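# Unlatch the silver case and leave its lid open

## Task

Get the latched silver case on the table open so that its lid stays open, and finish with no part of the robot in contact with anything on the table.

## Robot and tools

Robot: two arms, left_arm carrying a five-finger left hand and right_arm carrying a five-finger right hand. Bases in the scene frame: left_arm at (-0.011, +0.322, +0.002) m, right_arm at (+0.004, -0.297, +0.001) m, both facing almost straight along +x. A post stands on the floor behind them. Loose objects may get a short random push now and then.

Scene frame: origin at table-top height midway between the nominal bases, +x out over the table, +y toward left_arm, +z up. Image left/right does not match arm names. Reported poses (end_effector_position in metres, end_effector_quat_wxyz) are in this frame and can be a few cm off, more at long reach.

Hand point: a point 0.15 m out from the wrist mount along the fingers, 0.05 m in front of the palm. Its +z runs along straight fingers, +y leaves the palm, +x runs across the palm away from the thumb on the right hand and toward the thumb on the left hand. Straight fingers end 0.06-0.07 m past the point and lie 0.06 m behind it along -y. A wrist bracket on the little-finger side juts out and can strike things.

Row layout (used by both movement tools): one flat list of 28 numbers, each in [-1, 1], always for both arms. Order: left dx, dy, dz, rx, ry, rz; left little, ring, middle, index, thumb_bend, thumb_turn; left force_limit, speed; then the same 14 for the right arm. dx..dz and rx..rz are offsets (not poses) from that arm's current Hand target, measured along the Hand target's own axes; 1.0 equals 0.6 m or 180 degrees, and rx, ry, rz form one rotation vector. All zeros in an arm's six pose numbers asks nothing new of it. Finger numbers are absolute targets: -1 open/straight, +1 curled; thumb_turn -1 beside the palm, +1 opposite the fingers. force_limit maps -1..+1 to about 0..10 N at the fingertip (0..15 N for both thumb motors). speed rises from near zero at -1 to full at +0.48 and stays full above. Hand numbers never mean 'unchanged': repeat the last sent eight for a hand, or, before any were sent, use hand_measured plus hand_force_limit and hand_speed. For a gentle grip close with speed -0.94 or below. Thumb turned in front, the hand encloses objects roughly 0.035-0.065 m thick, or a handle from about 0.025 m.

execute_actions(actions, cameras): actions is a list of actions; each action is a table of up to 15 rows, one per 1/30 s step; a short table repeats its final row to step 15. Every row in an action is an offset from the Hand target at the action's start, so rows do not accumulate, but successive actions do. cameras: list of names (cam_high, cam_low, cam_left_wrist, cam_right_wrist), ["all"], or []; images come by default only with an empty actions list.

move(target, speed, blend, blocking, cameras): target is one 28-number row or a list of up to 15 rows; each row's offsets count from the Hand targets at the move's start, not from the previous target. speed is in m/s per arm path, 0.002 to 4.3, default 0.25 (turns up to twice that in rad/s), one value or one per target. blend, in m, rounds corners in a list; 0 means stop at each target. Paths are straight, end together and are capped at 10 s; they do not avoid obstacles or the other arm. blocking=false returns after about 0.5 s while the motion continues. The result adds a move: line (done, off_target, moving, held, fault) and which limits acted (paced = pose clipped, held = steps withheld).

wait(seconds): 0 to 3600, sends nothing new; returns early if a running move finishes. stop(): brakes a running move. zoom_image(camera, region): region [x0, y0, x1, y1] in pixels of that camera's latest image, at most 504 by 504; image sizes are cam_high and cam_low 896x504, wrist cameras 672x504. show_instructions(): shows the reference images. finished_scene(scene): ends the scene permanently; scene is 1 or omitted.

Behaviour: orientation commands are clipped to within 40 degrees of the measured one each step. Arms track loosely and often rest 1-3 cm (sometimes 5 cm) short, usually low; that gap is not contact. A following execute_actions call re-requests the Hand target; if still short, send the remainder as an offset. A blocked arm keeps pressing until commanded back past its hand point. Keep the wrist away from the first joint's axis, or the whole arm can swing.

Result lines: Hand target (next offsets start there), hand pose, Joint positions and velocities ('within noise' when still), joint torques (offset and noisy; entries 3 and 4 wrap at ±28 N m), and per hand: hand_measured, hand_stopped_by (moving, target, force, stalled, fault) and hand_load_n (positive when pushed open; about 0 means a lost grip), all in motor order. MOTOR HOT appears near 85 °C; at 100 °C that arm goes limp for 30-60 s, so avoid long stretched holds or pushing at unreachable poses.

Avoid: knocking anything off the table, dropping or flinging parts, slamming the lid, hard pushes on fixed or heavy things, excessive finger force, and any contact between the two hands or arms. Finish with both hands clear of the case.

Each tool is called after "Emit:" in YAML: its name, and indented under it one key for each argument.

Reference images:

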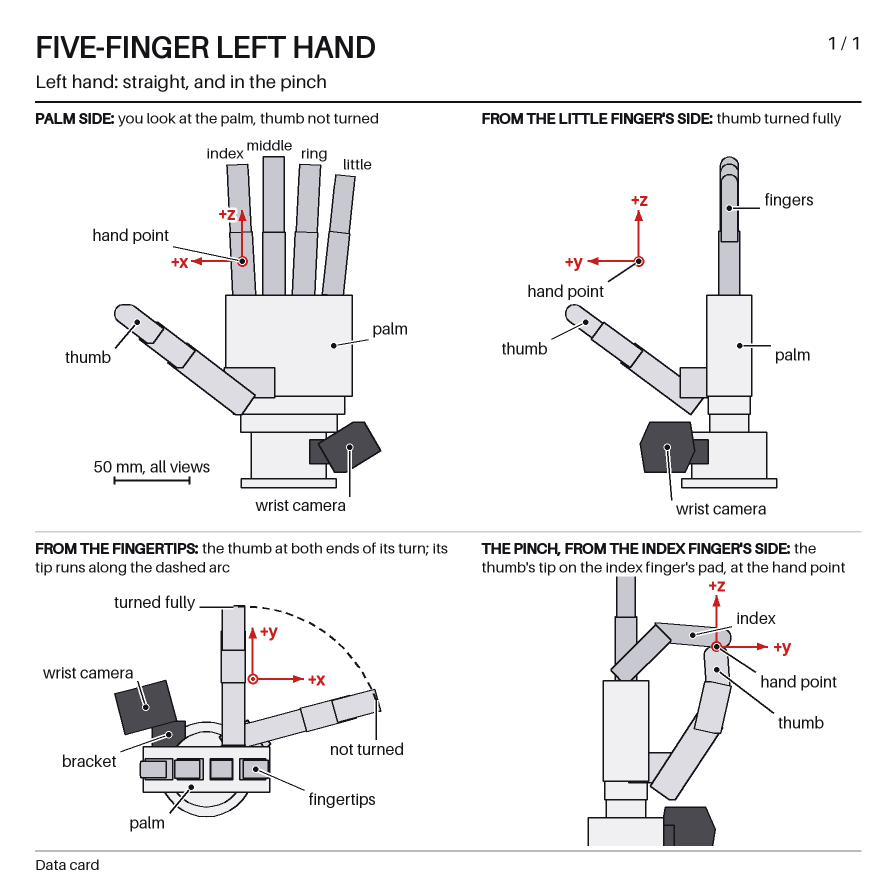

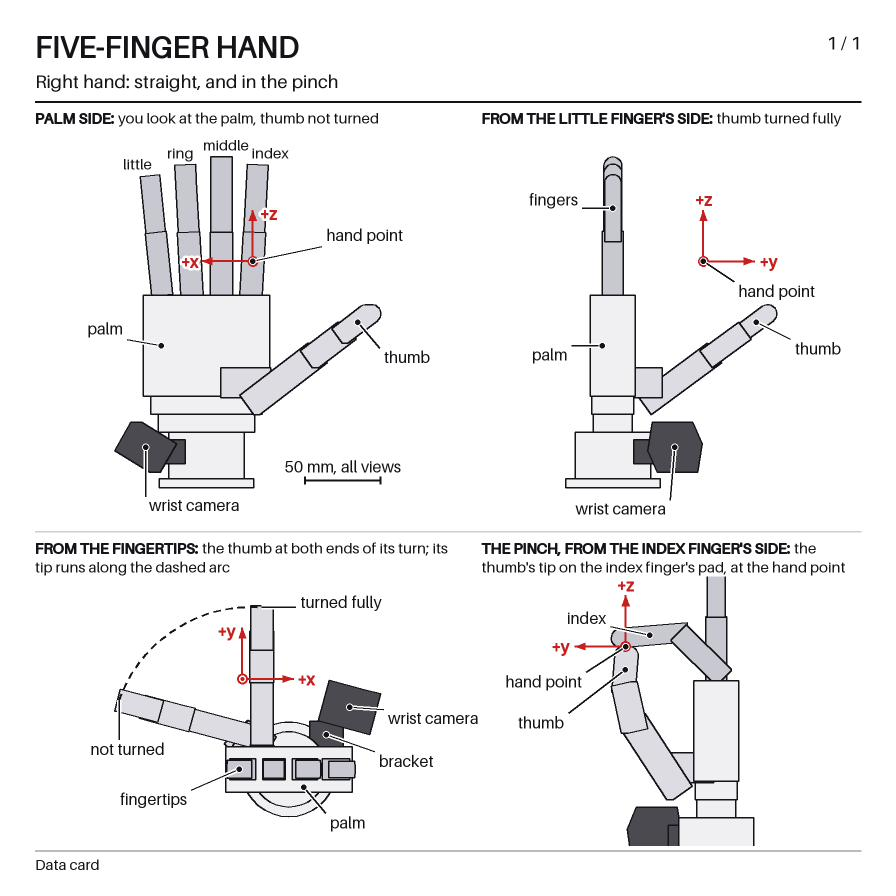

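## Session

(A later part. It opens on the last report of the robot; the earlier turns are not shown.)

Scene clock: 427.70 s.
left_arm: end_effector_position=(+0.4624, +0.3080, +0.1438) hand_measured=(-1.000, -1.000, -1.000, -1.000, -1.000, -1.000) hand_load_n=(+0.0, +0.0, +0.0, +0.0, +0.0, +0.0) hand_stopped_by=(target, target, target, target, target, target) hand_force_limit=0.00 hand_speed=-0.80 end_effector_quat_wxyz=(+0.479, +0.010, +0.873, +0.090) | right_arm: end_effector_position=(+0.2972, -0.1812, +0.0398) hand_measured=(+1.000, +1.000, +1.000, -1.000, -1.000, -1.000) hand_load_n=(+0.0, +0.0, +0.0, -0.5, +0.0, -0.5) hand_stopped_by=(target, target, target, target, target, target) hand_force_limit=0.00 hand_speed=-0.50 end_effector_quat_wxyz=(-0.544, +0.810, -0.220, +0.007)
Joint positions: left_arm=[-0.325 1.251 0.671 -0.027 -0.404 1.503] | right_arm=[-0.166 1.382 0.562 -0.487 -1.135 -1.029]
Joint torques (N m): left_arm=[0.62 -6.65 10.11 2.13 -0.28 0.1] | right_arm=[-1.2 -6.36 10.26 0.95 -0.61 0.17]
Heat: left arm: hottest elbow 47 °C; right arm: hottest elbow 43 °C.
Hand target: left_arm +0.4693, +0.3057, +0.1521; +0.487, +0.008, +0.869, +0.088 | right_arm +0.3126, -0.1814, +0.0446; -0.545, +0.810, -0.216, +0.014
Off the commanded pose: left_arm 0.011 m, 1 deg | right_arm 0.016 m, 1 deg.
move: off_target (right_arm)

Emit:
move:
  target: [0,0,0,0,0,0,-1,-1,-1,-1,-1,-1,0,-0.8, -0.0110,-0.0094,0.0263,0,0,0,1,1,1,-1,-1,-1,0,-0.5]
  speed: 0.05
  cameras: ["cam_low","cam_high"]

Emit:
zoom_image:
  camera: "cam_low"
  region: [400, 150, 520, 240]

Emit:
zoom_image:
  camera: "cam_high"
  region: [390, 220, 480, 300]

Scene clock: 444.83 s.
left_arm: end_effector_position=(+0.4624, +0.3080, +0.1438) hand_measured=(-1.000, -1.000, -1.000, -1.000, -1.000, -1.000) hand_load_n=(+0.0, +0.0, +0.0, +0.0, +0.0, +0.0) hand_stopped_by=(target, target, target, target, target, target) hand_force_limit=0.00 hand_speed=-0.80 end_effector_quat_wxyz=(+0.479, +0.010, +0.873, +0.090) | right_arm: end_effector_position=(+0.3099, -0.1666, +0.0422) hand_measured=(+1.000, +1.000, +1.000, -1.000, -1.000, -1.000) hand_load_n=(+0.0, +0.0, +0.0, +0.0, +0.0, +0.0) hand_stopped_by=(target, target, target, target, target, target) hand_force_limit=0.00 hand_speed=-0.50 end_effector_quat_wxyz=(-0.544, +0.810, -0.219, +0.013)
Joint positions: left_arm=[-0.325 1.251 0.671 -0.027 -0.404 1.503] | right_arm=[-0.112 1.382 0.562 -0.363 -1.115 -0.902]
Joint torques (N m): left_arm=[0.56 -6.53 10.13 2.11 -0.27 0.1] | right_arm=[-1.2 -7.59 7.88 1.11 -0.59 0.14]
Heat: left arm: hottest elbow 47 °C; right arm: hottest elbow 44 °C.
Hand target: left_arm +0.4693, +0.3057, +0.1521; +0.487, +0.008, +0.869, +0.088 | right_arm +0.3126, -0.1635, +0.0445; -0.545, +0.810, -0.216, +0.014
Off the commanded pose: left_arm 0.011 m, 1 deg | right_arm 0.005 m, 0 deg.
move: done
Images, in order (width x height): cam_high 896x504, cam_low 896x504.

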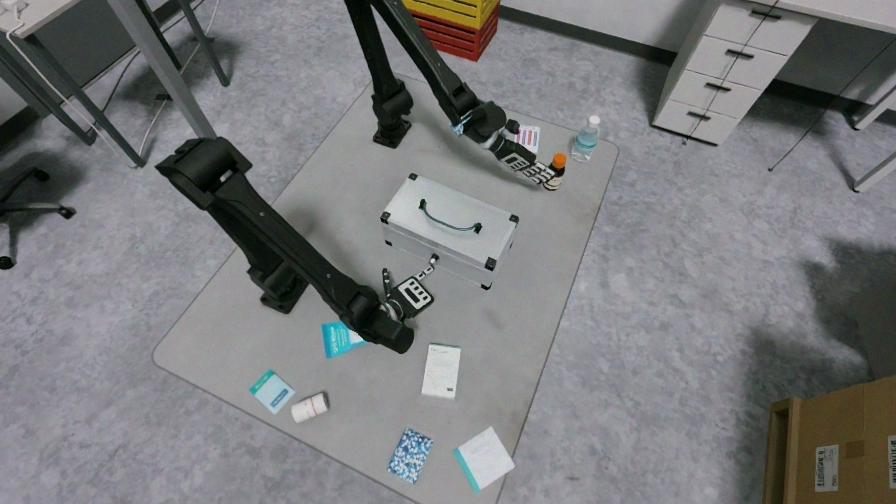

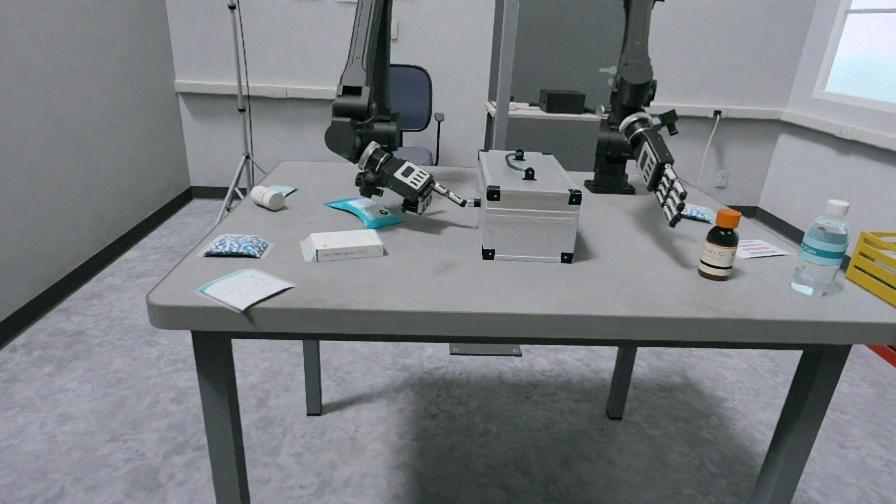

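Scaled by 4.200 from the camera's image (finer frame: 1280x720).

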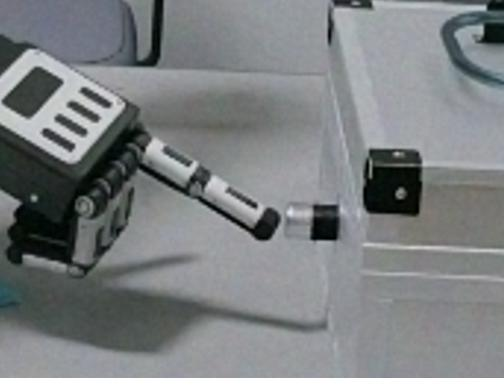

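Scaled by 5.600 from the camera's image (finer frame: 1280x720).

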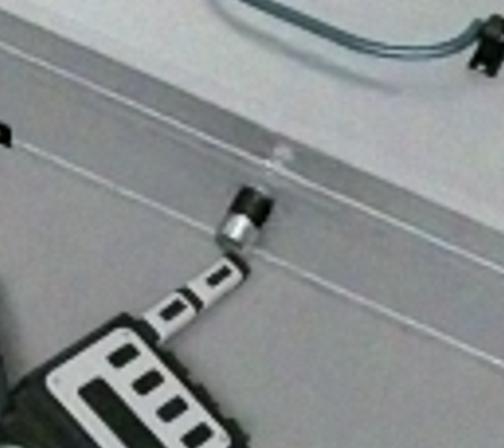

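Emit:
move:
  target: [0,0,0,0,0,0,-1,-1,-1,-1,-1,-1,0,-0.8, -0.0163,0.0082,-0.0095,0,0,0,1,1,1,-1,-1,-1,0,-0.5]
  speed: 0.05

Scene clock: 459.07 s.
left_arm: end_effector_position=(+0.4624, +0.3080, +0.1438) hand_measured=(-1.000, -1.000, -1.000, -1.000, -1.000, -1.000) hand_load_n=(+0.0, +0.0, +0.0, +0.0, +0.0, +0.0) hand_stopped_by=(target, target, target, target, target, target) hand_force_limit=0.00 hand_speed=-0.80 end_effector_quat_wxyz=(+0.479, +0.010, +0.873, +0.090) | right_arm: end_effector_position=(+0.3056, -0.1660, +0.0457) hand_measured=(+1.000, +1.000, +1.000, -1.000, -1.000, -1.000) hand_load_n=(+0.0, +0.0, +0.0, +0.0, +0.0, -0.5) hand_stopped_by=(target, target, target, target, target, target) hand_force_limit=0.00 hand_speed=-0.50 end_effector_quat_wxyz=(-0.545, +0.810, -0.215, +0.018)
Joint positions: left_arm=[-0.325 1.251 0.671 -0.027 -0.404 1.503] | right_arm=[-0.112 1.355 0.548 -0.363 -1.116 -0.902]
Joint torques (N m): left_arm=[0.62 -6.53 10.13 2.18 -0.28 0.11] | right_arm=[-1.9 -7.59 6.9 -0.01 -0.71 -0.13]
Heat: left arm: hottest elbow 47 °C; right arm: hottest elbow 44 °C.
Hand target: left_arm +0.4693, +0.3057, +0.1521; +0.487, +0.008, +0.869, +0.088 | right_arm +0.3005, -0.1664, +0.0445; -0.545, +0.810, -0.216, +0.014
Off the commanded pose: left_arm 0.011 m, 1 deg | right_arm 0.005 m, 0 deg.
move: done

Emit:
move:
  target: [0,0,0,0,0,0,-1,-1,-1,-1,-1,-1,0,-0.8, -0.0115,0.0139,0,0,0,0,1,1,1,-1,-1,-1,0,-0.5]
  speed: 0.05
  cameras: ["cam_low","cam_high"]

Emit:
zoom_image:
  camera: "cam_low"
  region: [400, 150, 520, 240]

Emit:
zoom_image:
  camera: "cam_high"
  region: [390, 220, 480, 300]

Scene clock: 468.77 s.
left_arm: end_effector_position=(+0.4624, +0.3080, +0.1438) hand_measured=(-1.000, -1.000, -1.000, -1.000, -1.000, -1.000) hand_load_n=(+0.0, +0.0, +0.0, +0.0, +0.0, +0.0) hand_stopped_by=(target, target, target, target, target, target) hand_force_limit=0.00 hand_speed=-0.80 end_effector_quat_wxyz=(+0.479, +0.010, +0.873, +0.090) | right_arm: end_effector_position=(+0.2924, -0.1645, +0.0393) hand_measured=(+1.000, +1.000, +1.000, -1.000, -1.000, -1.000) hand_load_n=(+0.0, -0.5, +0.0, +0.0, +0.0, +0.0) hand_stopped_by=(target, target, target, target, target, target) hand_force_limit=0.00 hand_speed=-0.50 end_effector_quat_wxyz=(-0.544, +0.809, -0.221, +0.008)
Joint positions: left_arm=[-0.325 1.251 0.671 -0.027 -0.404 1.503] | right_arm=[-0.112 1.35 0.519 -0.363 -1.117 -0.903]
Joint torques (N m): left_arm=[0.73 -6.36 10.15 2.15 -0.29 0.11] | right_arm=[-2.32 -7.18 6.84 0.62 -0.71 -0.21]
Heat: left arm: hottest elbow 48 °C; right arm: hottest elbow 43 °C.
Hand target: left_arm +0.4693, +0.3057, +0.1521; +0.487, +0.008, +0.869, +0.088 | right_arm +0.2915, -0.1665, +0.0386; -0.545, +0.810, -0.216, +0.014
Off the commanded pose: left_arm 0.011 m, 1 deg | right_arm 0.002 m, 1 deg.
move: done
Images, in order (width x height): cam_high 896x504, cam_low 896x504.

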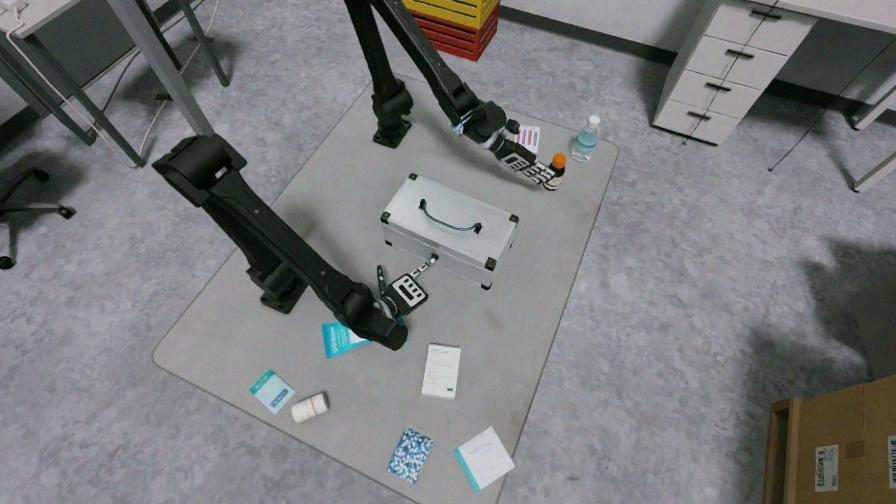

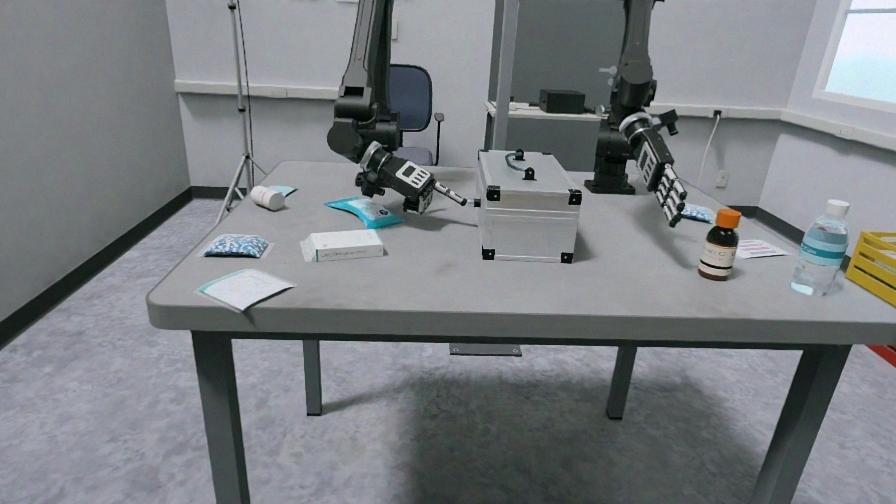

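Scaled by 4.200 from the camera's image (finer frame: 1280x720).

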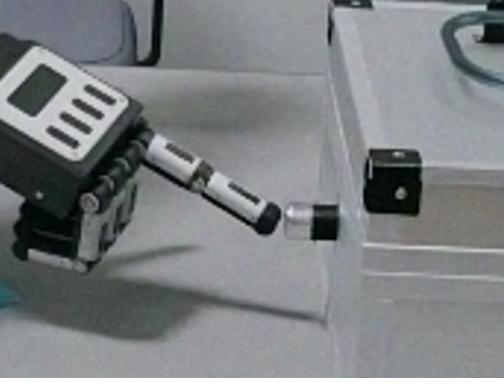

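Scaled by 5.600 from the camera's image (finer frame: 1280x720).

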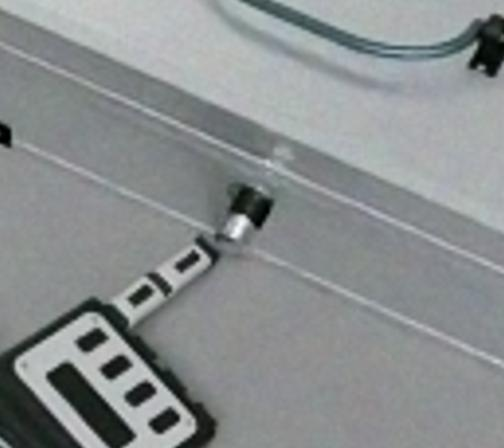

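Emit:
move:
  target: [0,0,0,0,0,0,-1,-1,-1,-1,-1,-1,0,-0.8, 0.0145,-0.0024,-0.0024,0,0,0,1,1,1,-1,-1,-1,0,-0.5]
  speed: 0.05

Scene clock: 481.23 s.
left_arm: end_effector_position=(+0.4624, +0.3080, +0.1438) hand_measured=(-1.000, -1.000, -1.000, -1.000, -1.000, -1.000) hand_load_n=(+0.0, +0.0, +0.0, +0.0, +0.0, +0.0) hand_stopped_by=(target, target, target, target, target, target) hand_force_limit=0.00 hand_speed=-0.80 end_effector_quat_wxyz=(+0.479, +0.010, +0.873, +0.090) | right_arm: end_effector_position=(+0.2917, -0.1658, +0.0376) hand_measured=(+1.000, +1.000, +1.000, -1.000, -1.000, -1.000) hand_load_n=(+0.0, +0.0, +0.0, +0.0, +0.0, +0.0) hand_stopped_by=(target, target, target, target, target, target) hand_force_limit=0.00 hand_speed=-0.50 end_effector_quat_wxyz=(-0.545, +0.810, -0.217, +0.009)
Joint positions: left_arm=[-0.325 1.251 0.671 -0.027 -0.404 1.503] | right_arm=[-0.116 1.355 0.519 -0.37 -1.121 -0.924]
Joint torques (N m): left_arm=[0.62 -6.36 10.15 2.11 -0.27 0.11] | right_arm=[-2.61 -6.01 9.07 0.1 -0.71 -0.22]
Heat: left arm: hottest elbow 48 °C; right arm: hottest elbow 43 °C.
Hand target: left_arm +0.4693, +0.3057, +0.1521; +0.487, +0.008, +0.869, +0.088 | right_arm +0.2994, -0.1704, +0.0386; -0.545, +0.810, -0.216, +0.014
Off the commanded pose: left_arm 0.011 m, 1 deg | right_arm 0.009 m, 1 deg.
move: done

Emit:
move:
  target: [0,0,0,0,0,0,-1,-1,-1,-1,-1,-1,0,-0.8, 0.0075,-0.0052,0.0025,0,0,0,1,1,1,-1,-1,-1,0,-0.5]
  speed: 0.05

Scene clock: 485.33 s.
left_arm: end_effector_position=(+0.4624, +0.3080, +0.1438) hand_measured=(-1.000, -1.000, -1.000, -1.000, -1.000, -1.000) hand_load_n=(+0.0, +0.0, +0.0, +0.0, +0.0, +0.0) hand_stopped_by=(target, target, target, target, target, target) hand_force_limit=0.00 hand_speed=-0.80 end_effector_quat_wxyz=(+0.479, +0.010, +0.873, +0.090) | right_arm: end_effector_position=(+0.2909, -0.1657, +0.0352) hand_measured=(+1.000, +1.000, +1.000, -1.000, -1.000, -1.000) hand_load_n=(+0.0, +0.0, +0.0, +0.0, +0.0, +0.0) hand_stopped_by=(target, target, target, target, target, target) hand_force_limit=0.00 hand_speed=-0.50 end_effector_quat_wxyz=(-0.544, +0.810, -0.219, +0.005)
Joint positions: left_arm=[-0.325 1.251 0.671 -0.027 -0.404 1.503] | right_arm=[-0.116 1.365 0.519 -0.37 -1.121 -0.924]
Joint torques (N m): left_arm=[0.56 -6.65 10.15 2.15 -0.27 0.11] | right_arm=[-2.32 -6.07 10.11 0.09 -0.64 -0.13]
Heat: left arm: hottest elbow 48 °C; right arm: hottest elbow 43 °C.
Hand target: left_arm +0.4693, +0.3057, +0.1521; +0.487, +0.008, +0.869, +0.088 | right_arm +0.3049, -0.1698, +0.0398; -0.545, +0.810, -0.216, +0.014
Off the commanded pose: left_arm 0.011 m, 1 deg | right_arm 0.015 m, 1 deg.
move: off_target (right_arm)

Emit:
move:
  target: [0,0,0,0,0,0,-1,-1,-1,-1,-1,-1,0,-0.8, 0.0138,-0.0117,0.0017,0,0,0,1,1,1,-1,-1,-1,0,-0.5]
  speed: 0.05

Scene clock: 492.73 s.
left_arm: end_effector_position=(+0.4624, +0.3080, +0.1438) hand_measured=(-1.000, -1.000, -1.000, -1.000, -1.000, -1.000) hand_load_n=(+0.0, +0.0, +0.0, +0.0, +0.0, +0.0) hand_stopped_by=(target, target, target, target, target, target) hand_force_limit=0.00 hand_speed=-0.80 end_effector_quat_wxyz=(+0.479, +0.010, +0.873, +0.090) | right_arm: end_effector_position=(+0.3029, -0.1670, +0.0394) hand_measured=(+1.000, +1.000, +1.000, -1.000, -1.000, -1.000) hand_load_n=(+0.0, +0.0, +0.0, +0.0, +0.0, +0.0) hand_stopped_by=(target, target, target, target, target, target) hand_force_limit=0.00 hand_speed=-0.50 end_effector_quat_wxyz=(-0.545, +0.810, -0.216, +0.011)
Joint positions: left_arm=[-0.325 1.251 0.671 -0.027 -0.404 1.503] | right_arm=[-0.116 1.377 0.548 -0.372 -1.121 -0.924]
Joint torques (N m): left_arm=[0.62 -6.59 10.15 2.11 -0.28 0.11] | right_arm=[-1.61 -6.24 10.33 -0.02 -0.59 -0.04]
Heat: left arm: hottest elbow 48 °C; right arm: hottest elbow 43 °C.
Hand target: left_arm +0.4693, +0.3057, +0.1521; +0.487, +0.008, +0.869, +0.088 | right_arm +0.3151, -0.1697, +0.0439; -0.545, +0.810, -0.216, +0.014
Off the commanded pose: left_arm 0.011 m, 1 deg | right_arm 0.013 m, 0 deg.
move: off_target (right_arm)

Emit:
move:
  target: [0,0,0,0,0,0,-1,-1,-1,-1,-1,-1,0,-0.8, -0.0183,-0.0118,0.0357,0,0,0,1,1,1,-1,-1,-1,0,-0.5]
  speed: 0.04
  cameras: ["cam_low","cam_high"]

Emit:
zoom_image:
  camera: "cam_low"
  region: [400, 150, 520, 240]

Emit:
zoom_image:
  camera: "cam_high"
  region: [390, 220, 480, 300]

Scene clock: 505.03 s.
left_arm: end_effector_position=(+0.4624, +0.3080, +0.1438) hand_measured=(-1.000, -1.000, -1.000, -1.000, -1.000, -1.000) hand_load_n=(+0.0, +0.0, +0.5, +0.0, +0.0, +0.0) hand_stopped_by=(target, target, target, target, target, target) hand_force_limit=0.00 hand_speed=-0.80 end_effector_quat_wxyz=(+0.479, +0.010, +0.873, +0.090) | right_arm: end_effector_position=(+0.3117, -0.1545, +0.0399) hand_measured=(+1.000, +1.000, +1.000, -1.000, -1.000, -1.000) hand_load_n=(+0.0, +0.0, +0.0, -4.5, +0.0, +0.0) hand_stopped_by=(target, target, target, target, target, target) hand_force_limit=0.00 hand_speed=-0.50 end_effector_quat_wxyz=(-0.541, +0.810, -0.226, +0.016)
Joint positions: left_arm=[-0.325 1.251 0.671 -0.027 -0.404 1.503] | right_arm=[-0.07 1.374 0.54 -0.256 -1.084 -0.796]
Joint torques (N m): left_arm=[0.73 -6.3 10.18 2.13 -0.27 0.11] | right_arm=[0.38 -7.65 7.68 1.81 -0.67 0.26]
Heat: left arm: hottest elbow 48 °C; right arm: hottest elbow 43 °C.
Hand target: left_arm +0.4693, +0.3057, +0.1521; +0.487, +0.008, +0.869, +0.088 | right_arm +0.3129, -0.1447, +0.0438; -0.545, +0.810, -0.216, +0.014
Off the commanded pose: left_arm 0.011 m, 1 deg | right_arm 0.011 m, 1 deg.
move: off_target (right_arm)
Images, in order (width x height): cam_high 896x504, cam_low 896x504.

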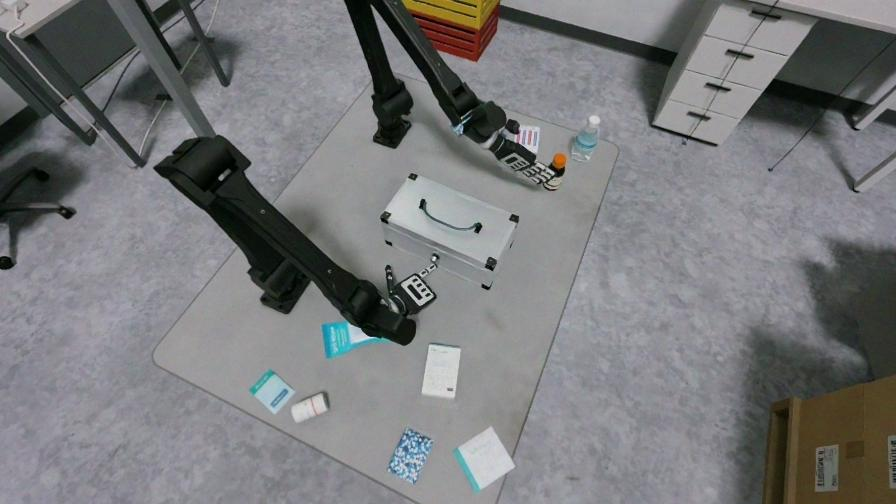

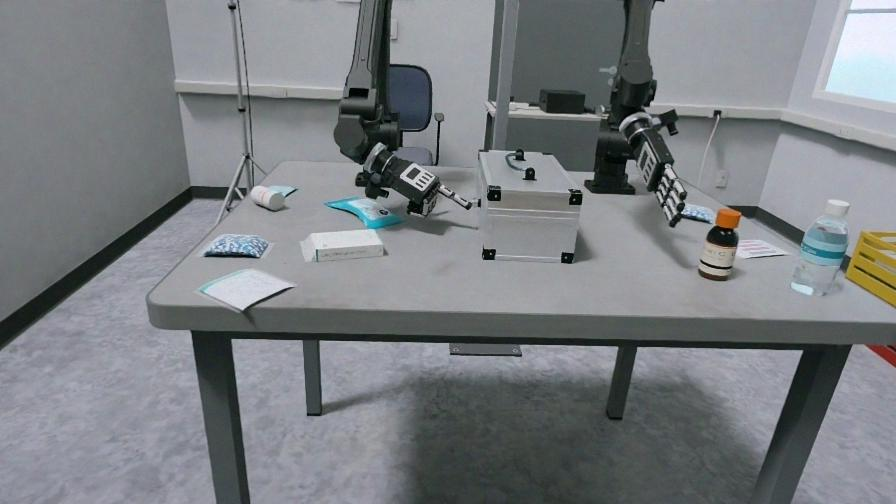

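Scaled by 4.200 from the camera's image (finer frame: 1280x720).

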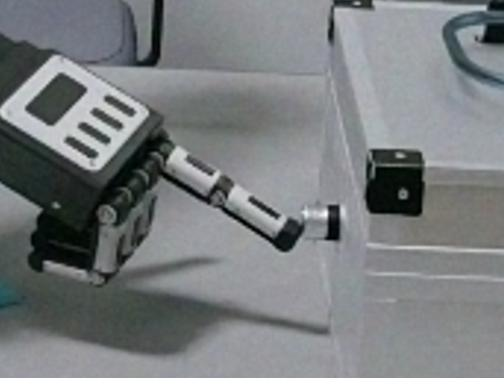

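Scaled by 5.600 from the camera's image (finer frame: 1280x720).

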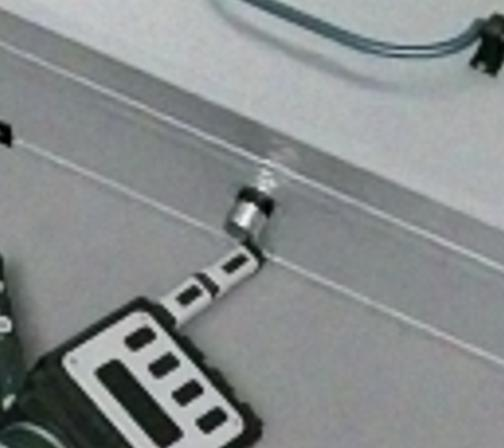

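Emit:
move:
  target: [0,0,0,0,0,0,-1,-1,-1,-1,-1,-1,0,-0.8, -0.0158,-0.0048,0.0108,0,0,0,1,1,1,-1,-1,-1,0,-0.5]
  speed: 0.04
  cameras: ["cam_low","cam_high"]

Emit:
zoom_image:
  camera: "cam_low"
  region: [400, 150, 520, 240]

Emit:
zoom_image:
  camera: "cam_high"
  region: [390, 220, 480, 300]

Scene clock: 520.87 s.
left_arm: end_effector_position=(+0.4624, +0.3080, +0.1438) hand_measured=(-1.000, -1.000, -1.000, -1.000, -1.000, -1.000) hand_load_n=(+0.0, +0.0, +0.0, +0.0, +0.0, +0.0) hand_stopped_by=(target, target, target, target, target, target) hand_force_limit=0.00 hand_speed=-0.80 end_effector_quat_wxyz=(+0.479, +0.010, +0.873, +0.090) | right_arm: end_effector_position=(+0.3119, -0.1491, +0.0410) hand_measured=(+1.000, +1.000, +1.000, -1.000, -1.000, -1.000) hand_load_n=(+0.0, +0.0, +0.0, -5.0, +0.0, -0.5) hand_stopped_by=(target, target, target, target, target, target) hand_force_limit=0.00 hand_speed=-0.50 end_effector_quat_wxyz=(-0.537, +0.812, -0.228, +0.025)
Joint positions: left_arm=[-0.325 1.251 0.671 -0.027 -0.404 1.503] | right_arm=[-0.048 1.352 0.521 -0.202 -1.057 -0.742]
Joint torques (N m): left_arm=[0.5 -6.48 10.15 2.15 -0.29 0.1] | right_arm=[1.14 -7.77 7.25 1.76 -1.04 0.3]
Heat: left arm: hottest elbow 48 °C; right arm: hottest elbow 43 °C.
Hand target: left_arm +0.4693, +0.3057, +0.1521; +0.487, +0.008, +0.869, +0.088 | right_arm +0.3069, -0.1346, +0.0457; -0.545, +0.810, -0.216, +0.014
Off the commanded pose: left_arm 0.011 m, 1 deg | right_arm 0.016 m, 2 deg.
move: off_target (right_arm)
Images, in order (width x height): cam_high 896x504, cam_low 896x504.

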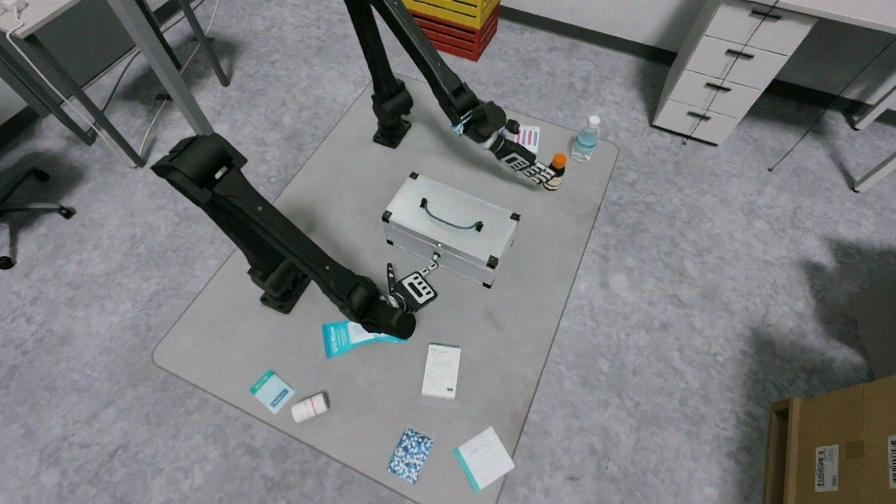

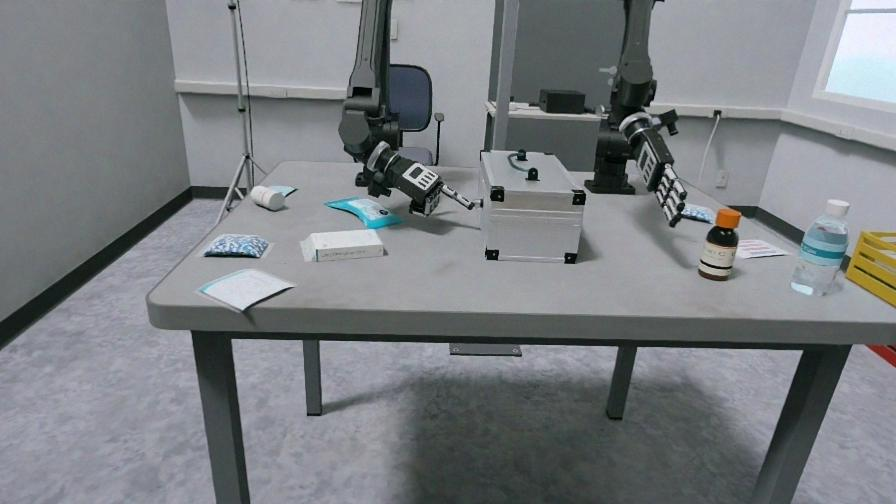

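Scaled by 4.200 from the camera's image (finer frame: 1280x720).

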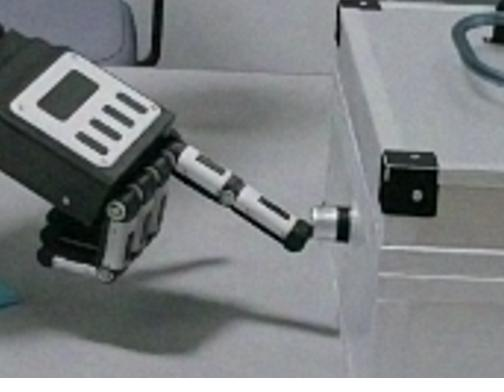

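Scaled by 5.600 from the camera's image (finer frame: 1280x720).

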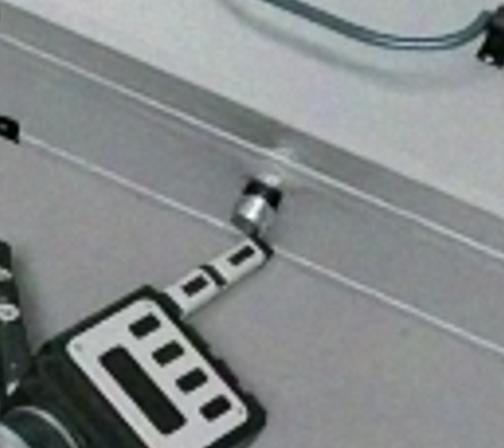

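Emit:
move:
  target: [0,0,0,0,0,0,-1,-1,-1,-1,-1,-1,0,-0.8, 0.0297,0.0017,-0.1012,0,0,0,1,1,1,-1,-1,-1,0,-0.5]
  speed: 0.08
  cameras: ["cam_low","cam_high"]

Emit:
zoom_image:
  camera: "cam_low"
  region: [440, 120, 620, 280]

Emit:
zoom_image:
  camera: "cam_high"
  region: [370, 160, 530, 300]

Scene clock: 533.40 s.
left_arm: end_effector_position=(+0.4624, +0.3080, +0.1438) hand_measured=(-1.000, -1.000, -1.000, -1.000, -1.000, -1.000) hand_load_n=(-0.5, +0.0, +0.0, +0.0, +0.0, +0.0) hand_stopped_by=(target, target, target, target, target, target) hand_force_limit=0.00 hand_speed=-0.80 end_effector_quat_wxyz=(+0.479, +0.010, +0.873, +0.090) | right_arm: end_effector_position=(+0.2926, -0.1888, +0.0600) hand_measured=(+1.000, +1.000, +1.000, -1.000, -1.000, -1.000) hand_load_n=(+0.0, +0.5, +0.0, +0.0, +0.0, -0.5) hand_stopped_by=(target, target, target, target, target, target) hand_force_limit=0.00 hand_speed=-0.50 end_effector_quat_wxyz=(-0.544, +0.809, -0.222, +0.003)
Joint positions: left_arm=[-0.325 1.251 0.671 -0.027 -0.404 1.503] | right_arm=[-0.194 1.334 0.595 -0.638 -1.142 -1.095]
Joint torques (N m): left_arm=[0.62 -6.48 10.21 2.13 -0.27 0.1] | right_arm=[-2.55 -5.95 10.95 -0.28 -0.74 -0.25]
Heat: left arm: hottest elbow 48 °C; right arm: hottest elbow 42 °C.
Hand target: left_arm +0.4693, +0.3057, +0.1521; +0.487, +0.008, +0.869, +0.088 | right_arm +0.3071, -0.1947, +0.0657; -0.545, +0.810, -0.216, +0.014
Off the commanded pose: left_arm 0.011 m, 1 deg | right_arm 0.017 m, 1 deg.
move: off_target (right_arm)
Images, in order (width x height): cam_high 896x504, cam_low 896x504.

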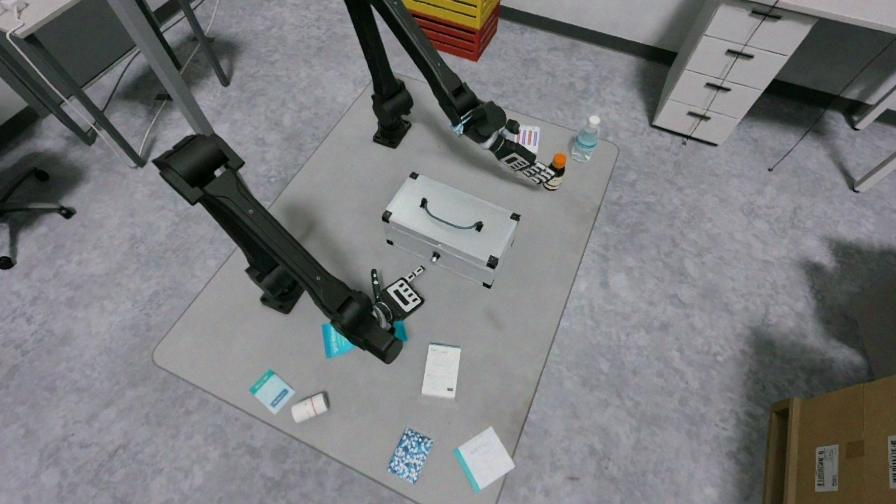

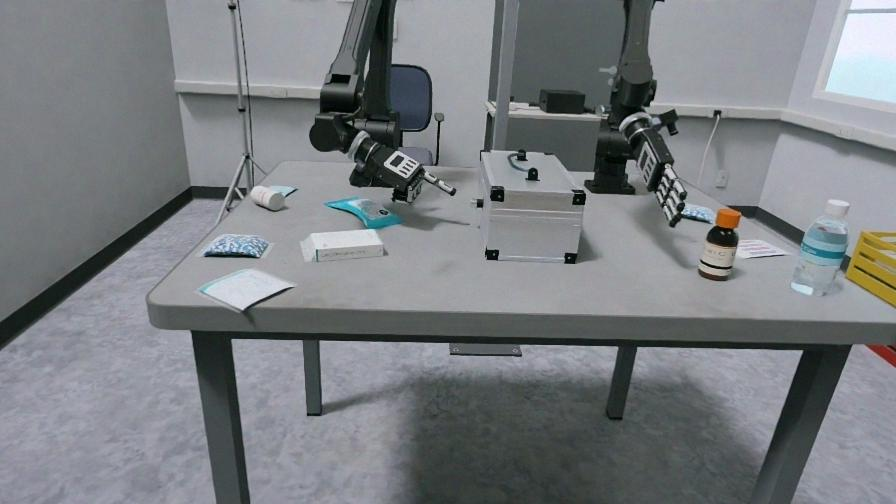

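Scaled by 2.800 from the camera's image (finer frame: 1280x720).

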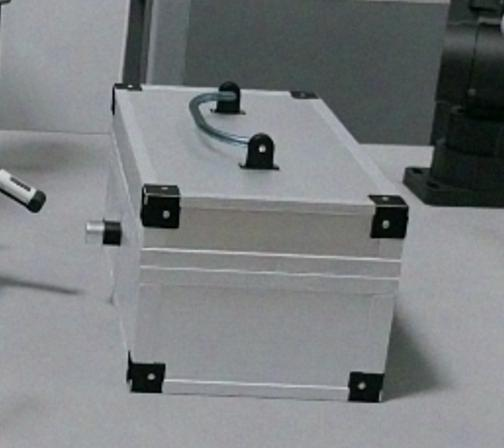

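Scaled by 3.150 from the camera's image (finer frame: 1280x720).

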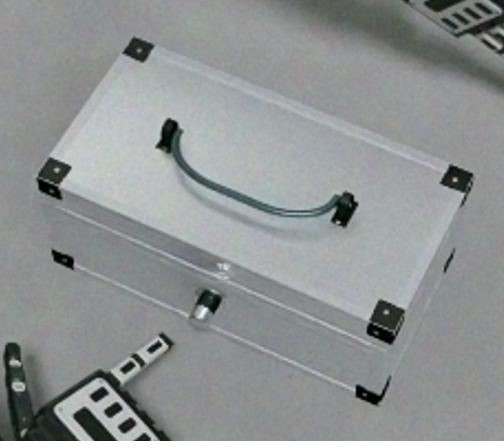

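Emit:
move:
  target: [-0.131,-0.3545,-0.4432,0.1598,0.322,-0.0622,-1,-1,-1,-1,-1,-1,0,-0.8, 0,0,0,0,0,0,1,1,1,-1,-1,-1,0,-0.5]
  speed: 0.12
  cameras: ["all"]

Scene clock: 635.73 s.
left_arm: end_effector_position=(+0.2949, +0.0614, +0.3081) hand_measured=(-1.000, -1.000, -1.000, -1.000, -1.000, -1.000) hand_load_n=(+0.0, +0.0, +0.0, +0.0, +0.0, +0.0) hand_stopped_by=(target, target, target, target, target, target) hand_force_limit=0.00 hand_speed=-0.80 end_effector_quat_wxyz=(-0.004, -0.003, +0.986, -0.168) | right_arm: end_effector_position=(+0.2926, -0.1889, +0.0600) hand_measured=(+1.000, +1.000, +1.000, -1.000, -1.000, -1.000) hand_load_n=(+0.0, +0.0, +0.0, +0.0, +0.0, -0.5) hand_stopped_by=(target, target, target, target, target, target) hand_force_limit=0.00 hand_speed=-0.50 end_effector_quat_wxyz=(-0.544, +0.809, -0.222, +0.003)
Joint positions: left_arm=[-0.659 1.42 1.596 -1.547 0.273 0.898] | right_arm=[-0.194 1.334 0.595 -0.638 -1.142 -1.096]
Joint torques (N m): left_arm=[-0.21 -8 13.31 0.1 0.35 0] | right_arm=[-2.26 -5.66 11.12 -0.25 -0.76 -0.21]
Heat: left arm: hottest elbow 50 °C; right arm: hottest elbow 44 °C.
Hand target: left_arm +0.3002, +0.0500, +0.3201; +0.000, +0.000, +0.985, -0.174 | right_arm +0.3071, -0.1947, +0.0657; -0.545, +0.810, -0.216, +0.014
Off the commanded pose: left_arm 0.017 m, 1 deg | right_arm 0.017 m, 1 deg.
move: off_target (left_arm)

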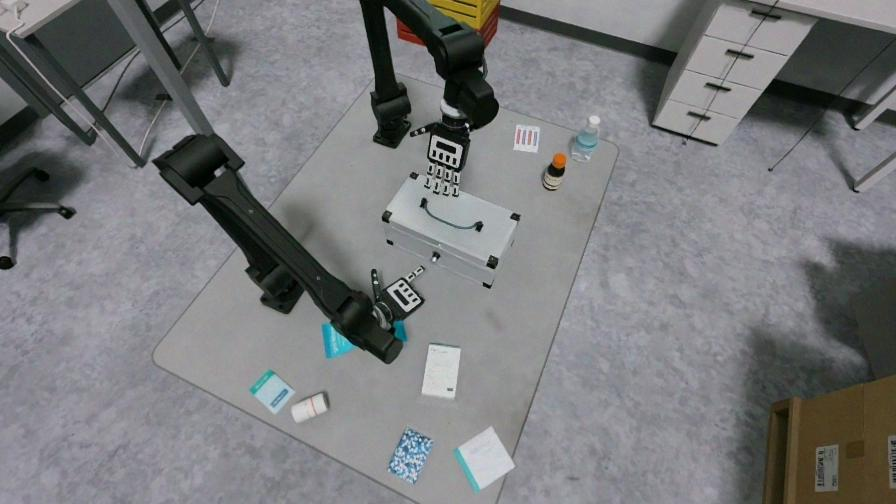

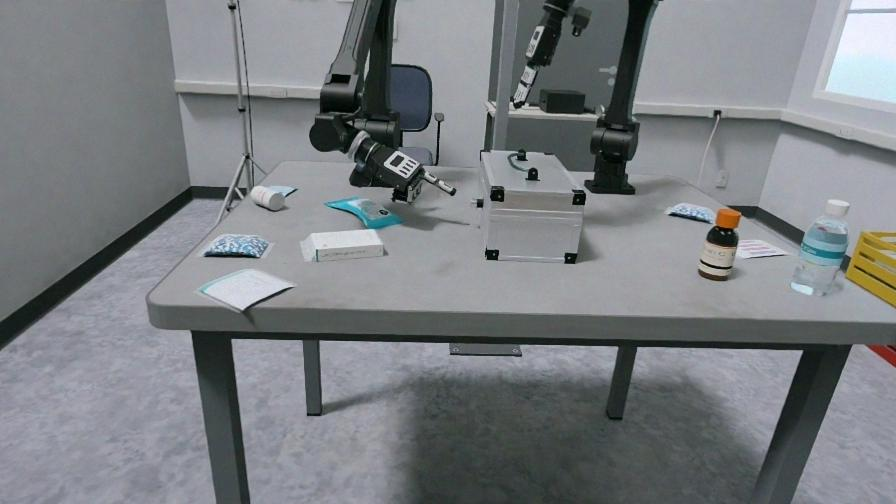

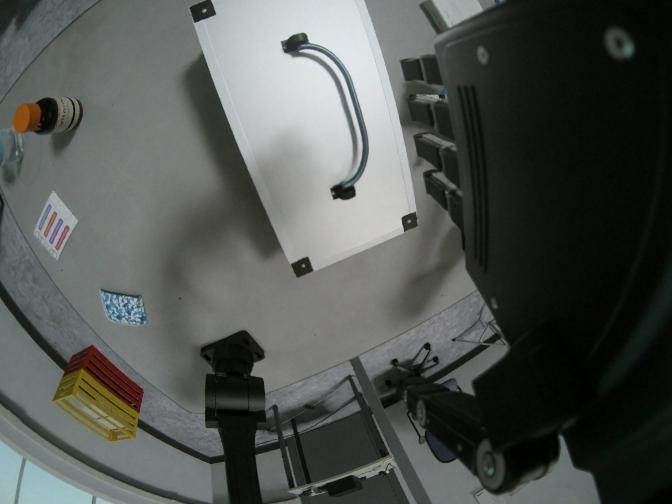

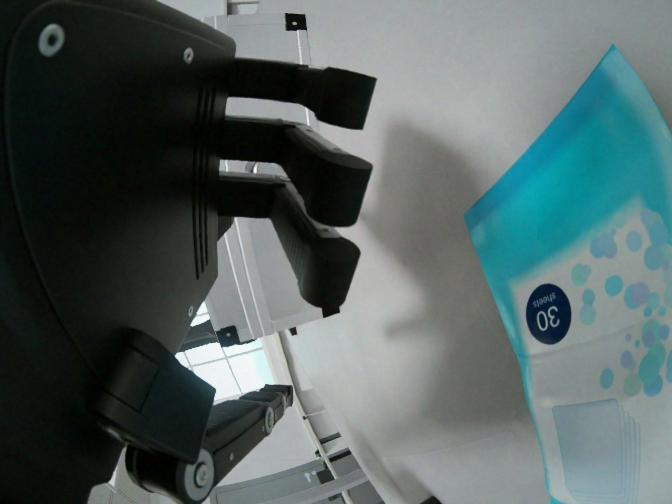

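Emit:
zoom_image:
  camera: "cam_left_wrist"
  region: [180, 0, 440, 280]

Emit:
zoom_image:
  camera: "cam_left_wrist"
  region: [320, 140, 380, 210]

Emit:
zoom_image:
  camera: "cam_low"
  region: [490, 135, 570, 195]

Scaled by 1.800 from the camera's image (finer frame: 960x720).

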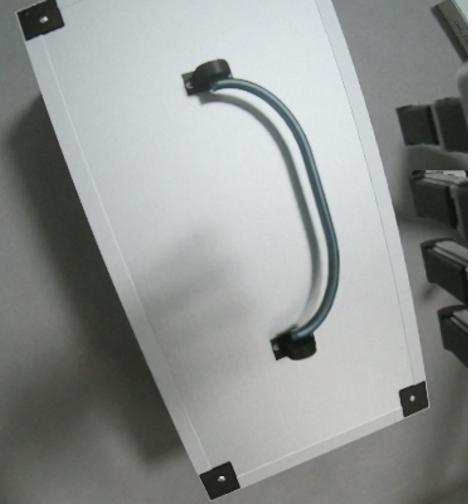

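Scaled by 7.200 from the camera's image (finer frame: 960x720).

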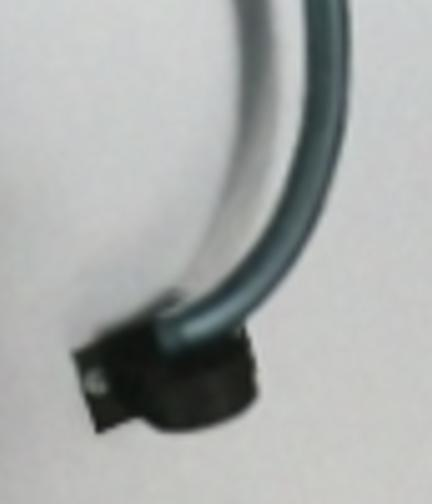

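Scaled by 6.300 from the camera's image (finer frame: 1280x720).

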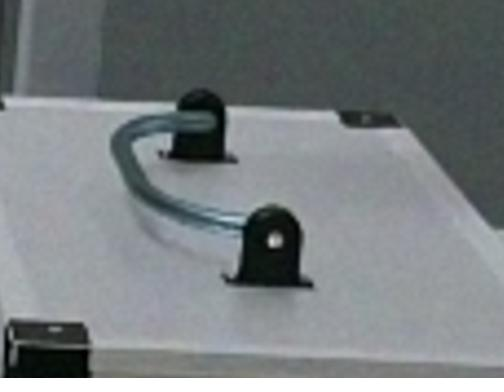

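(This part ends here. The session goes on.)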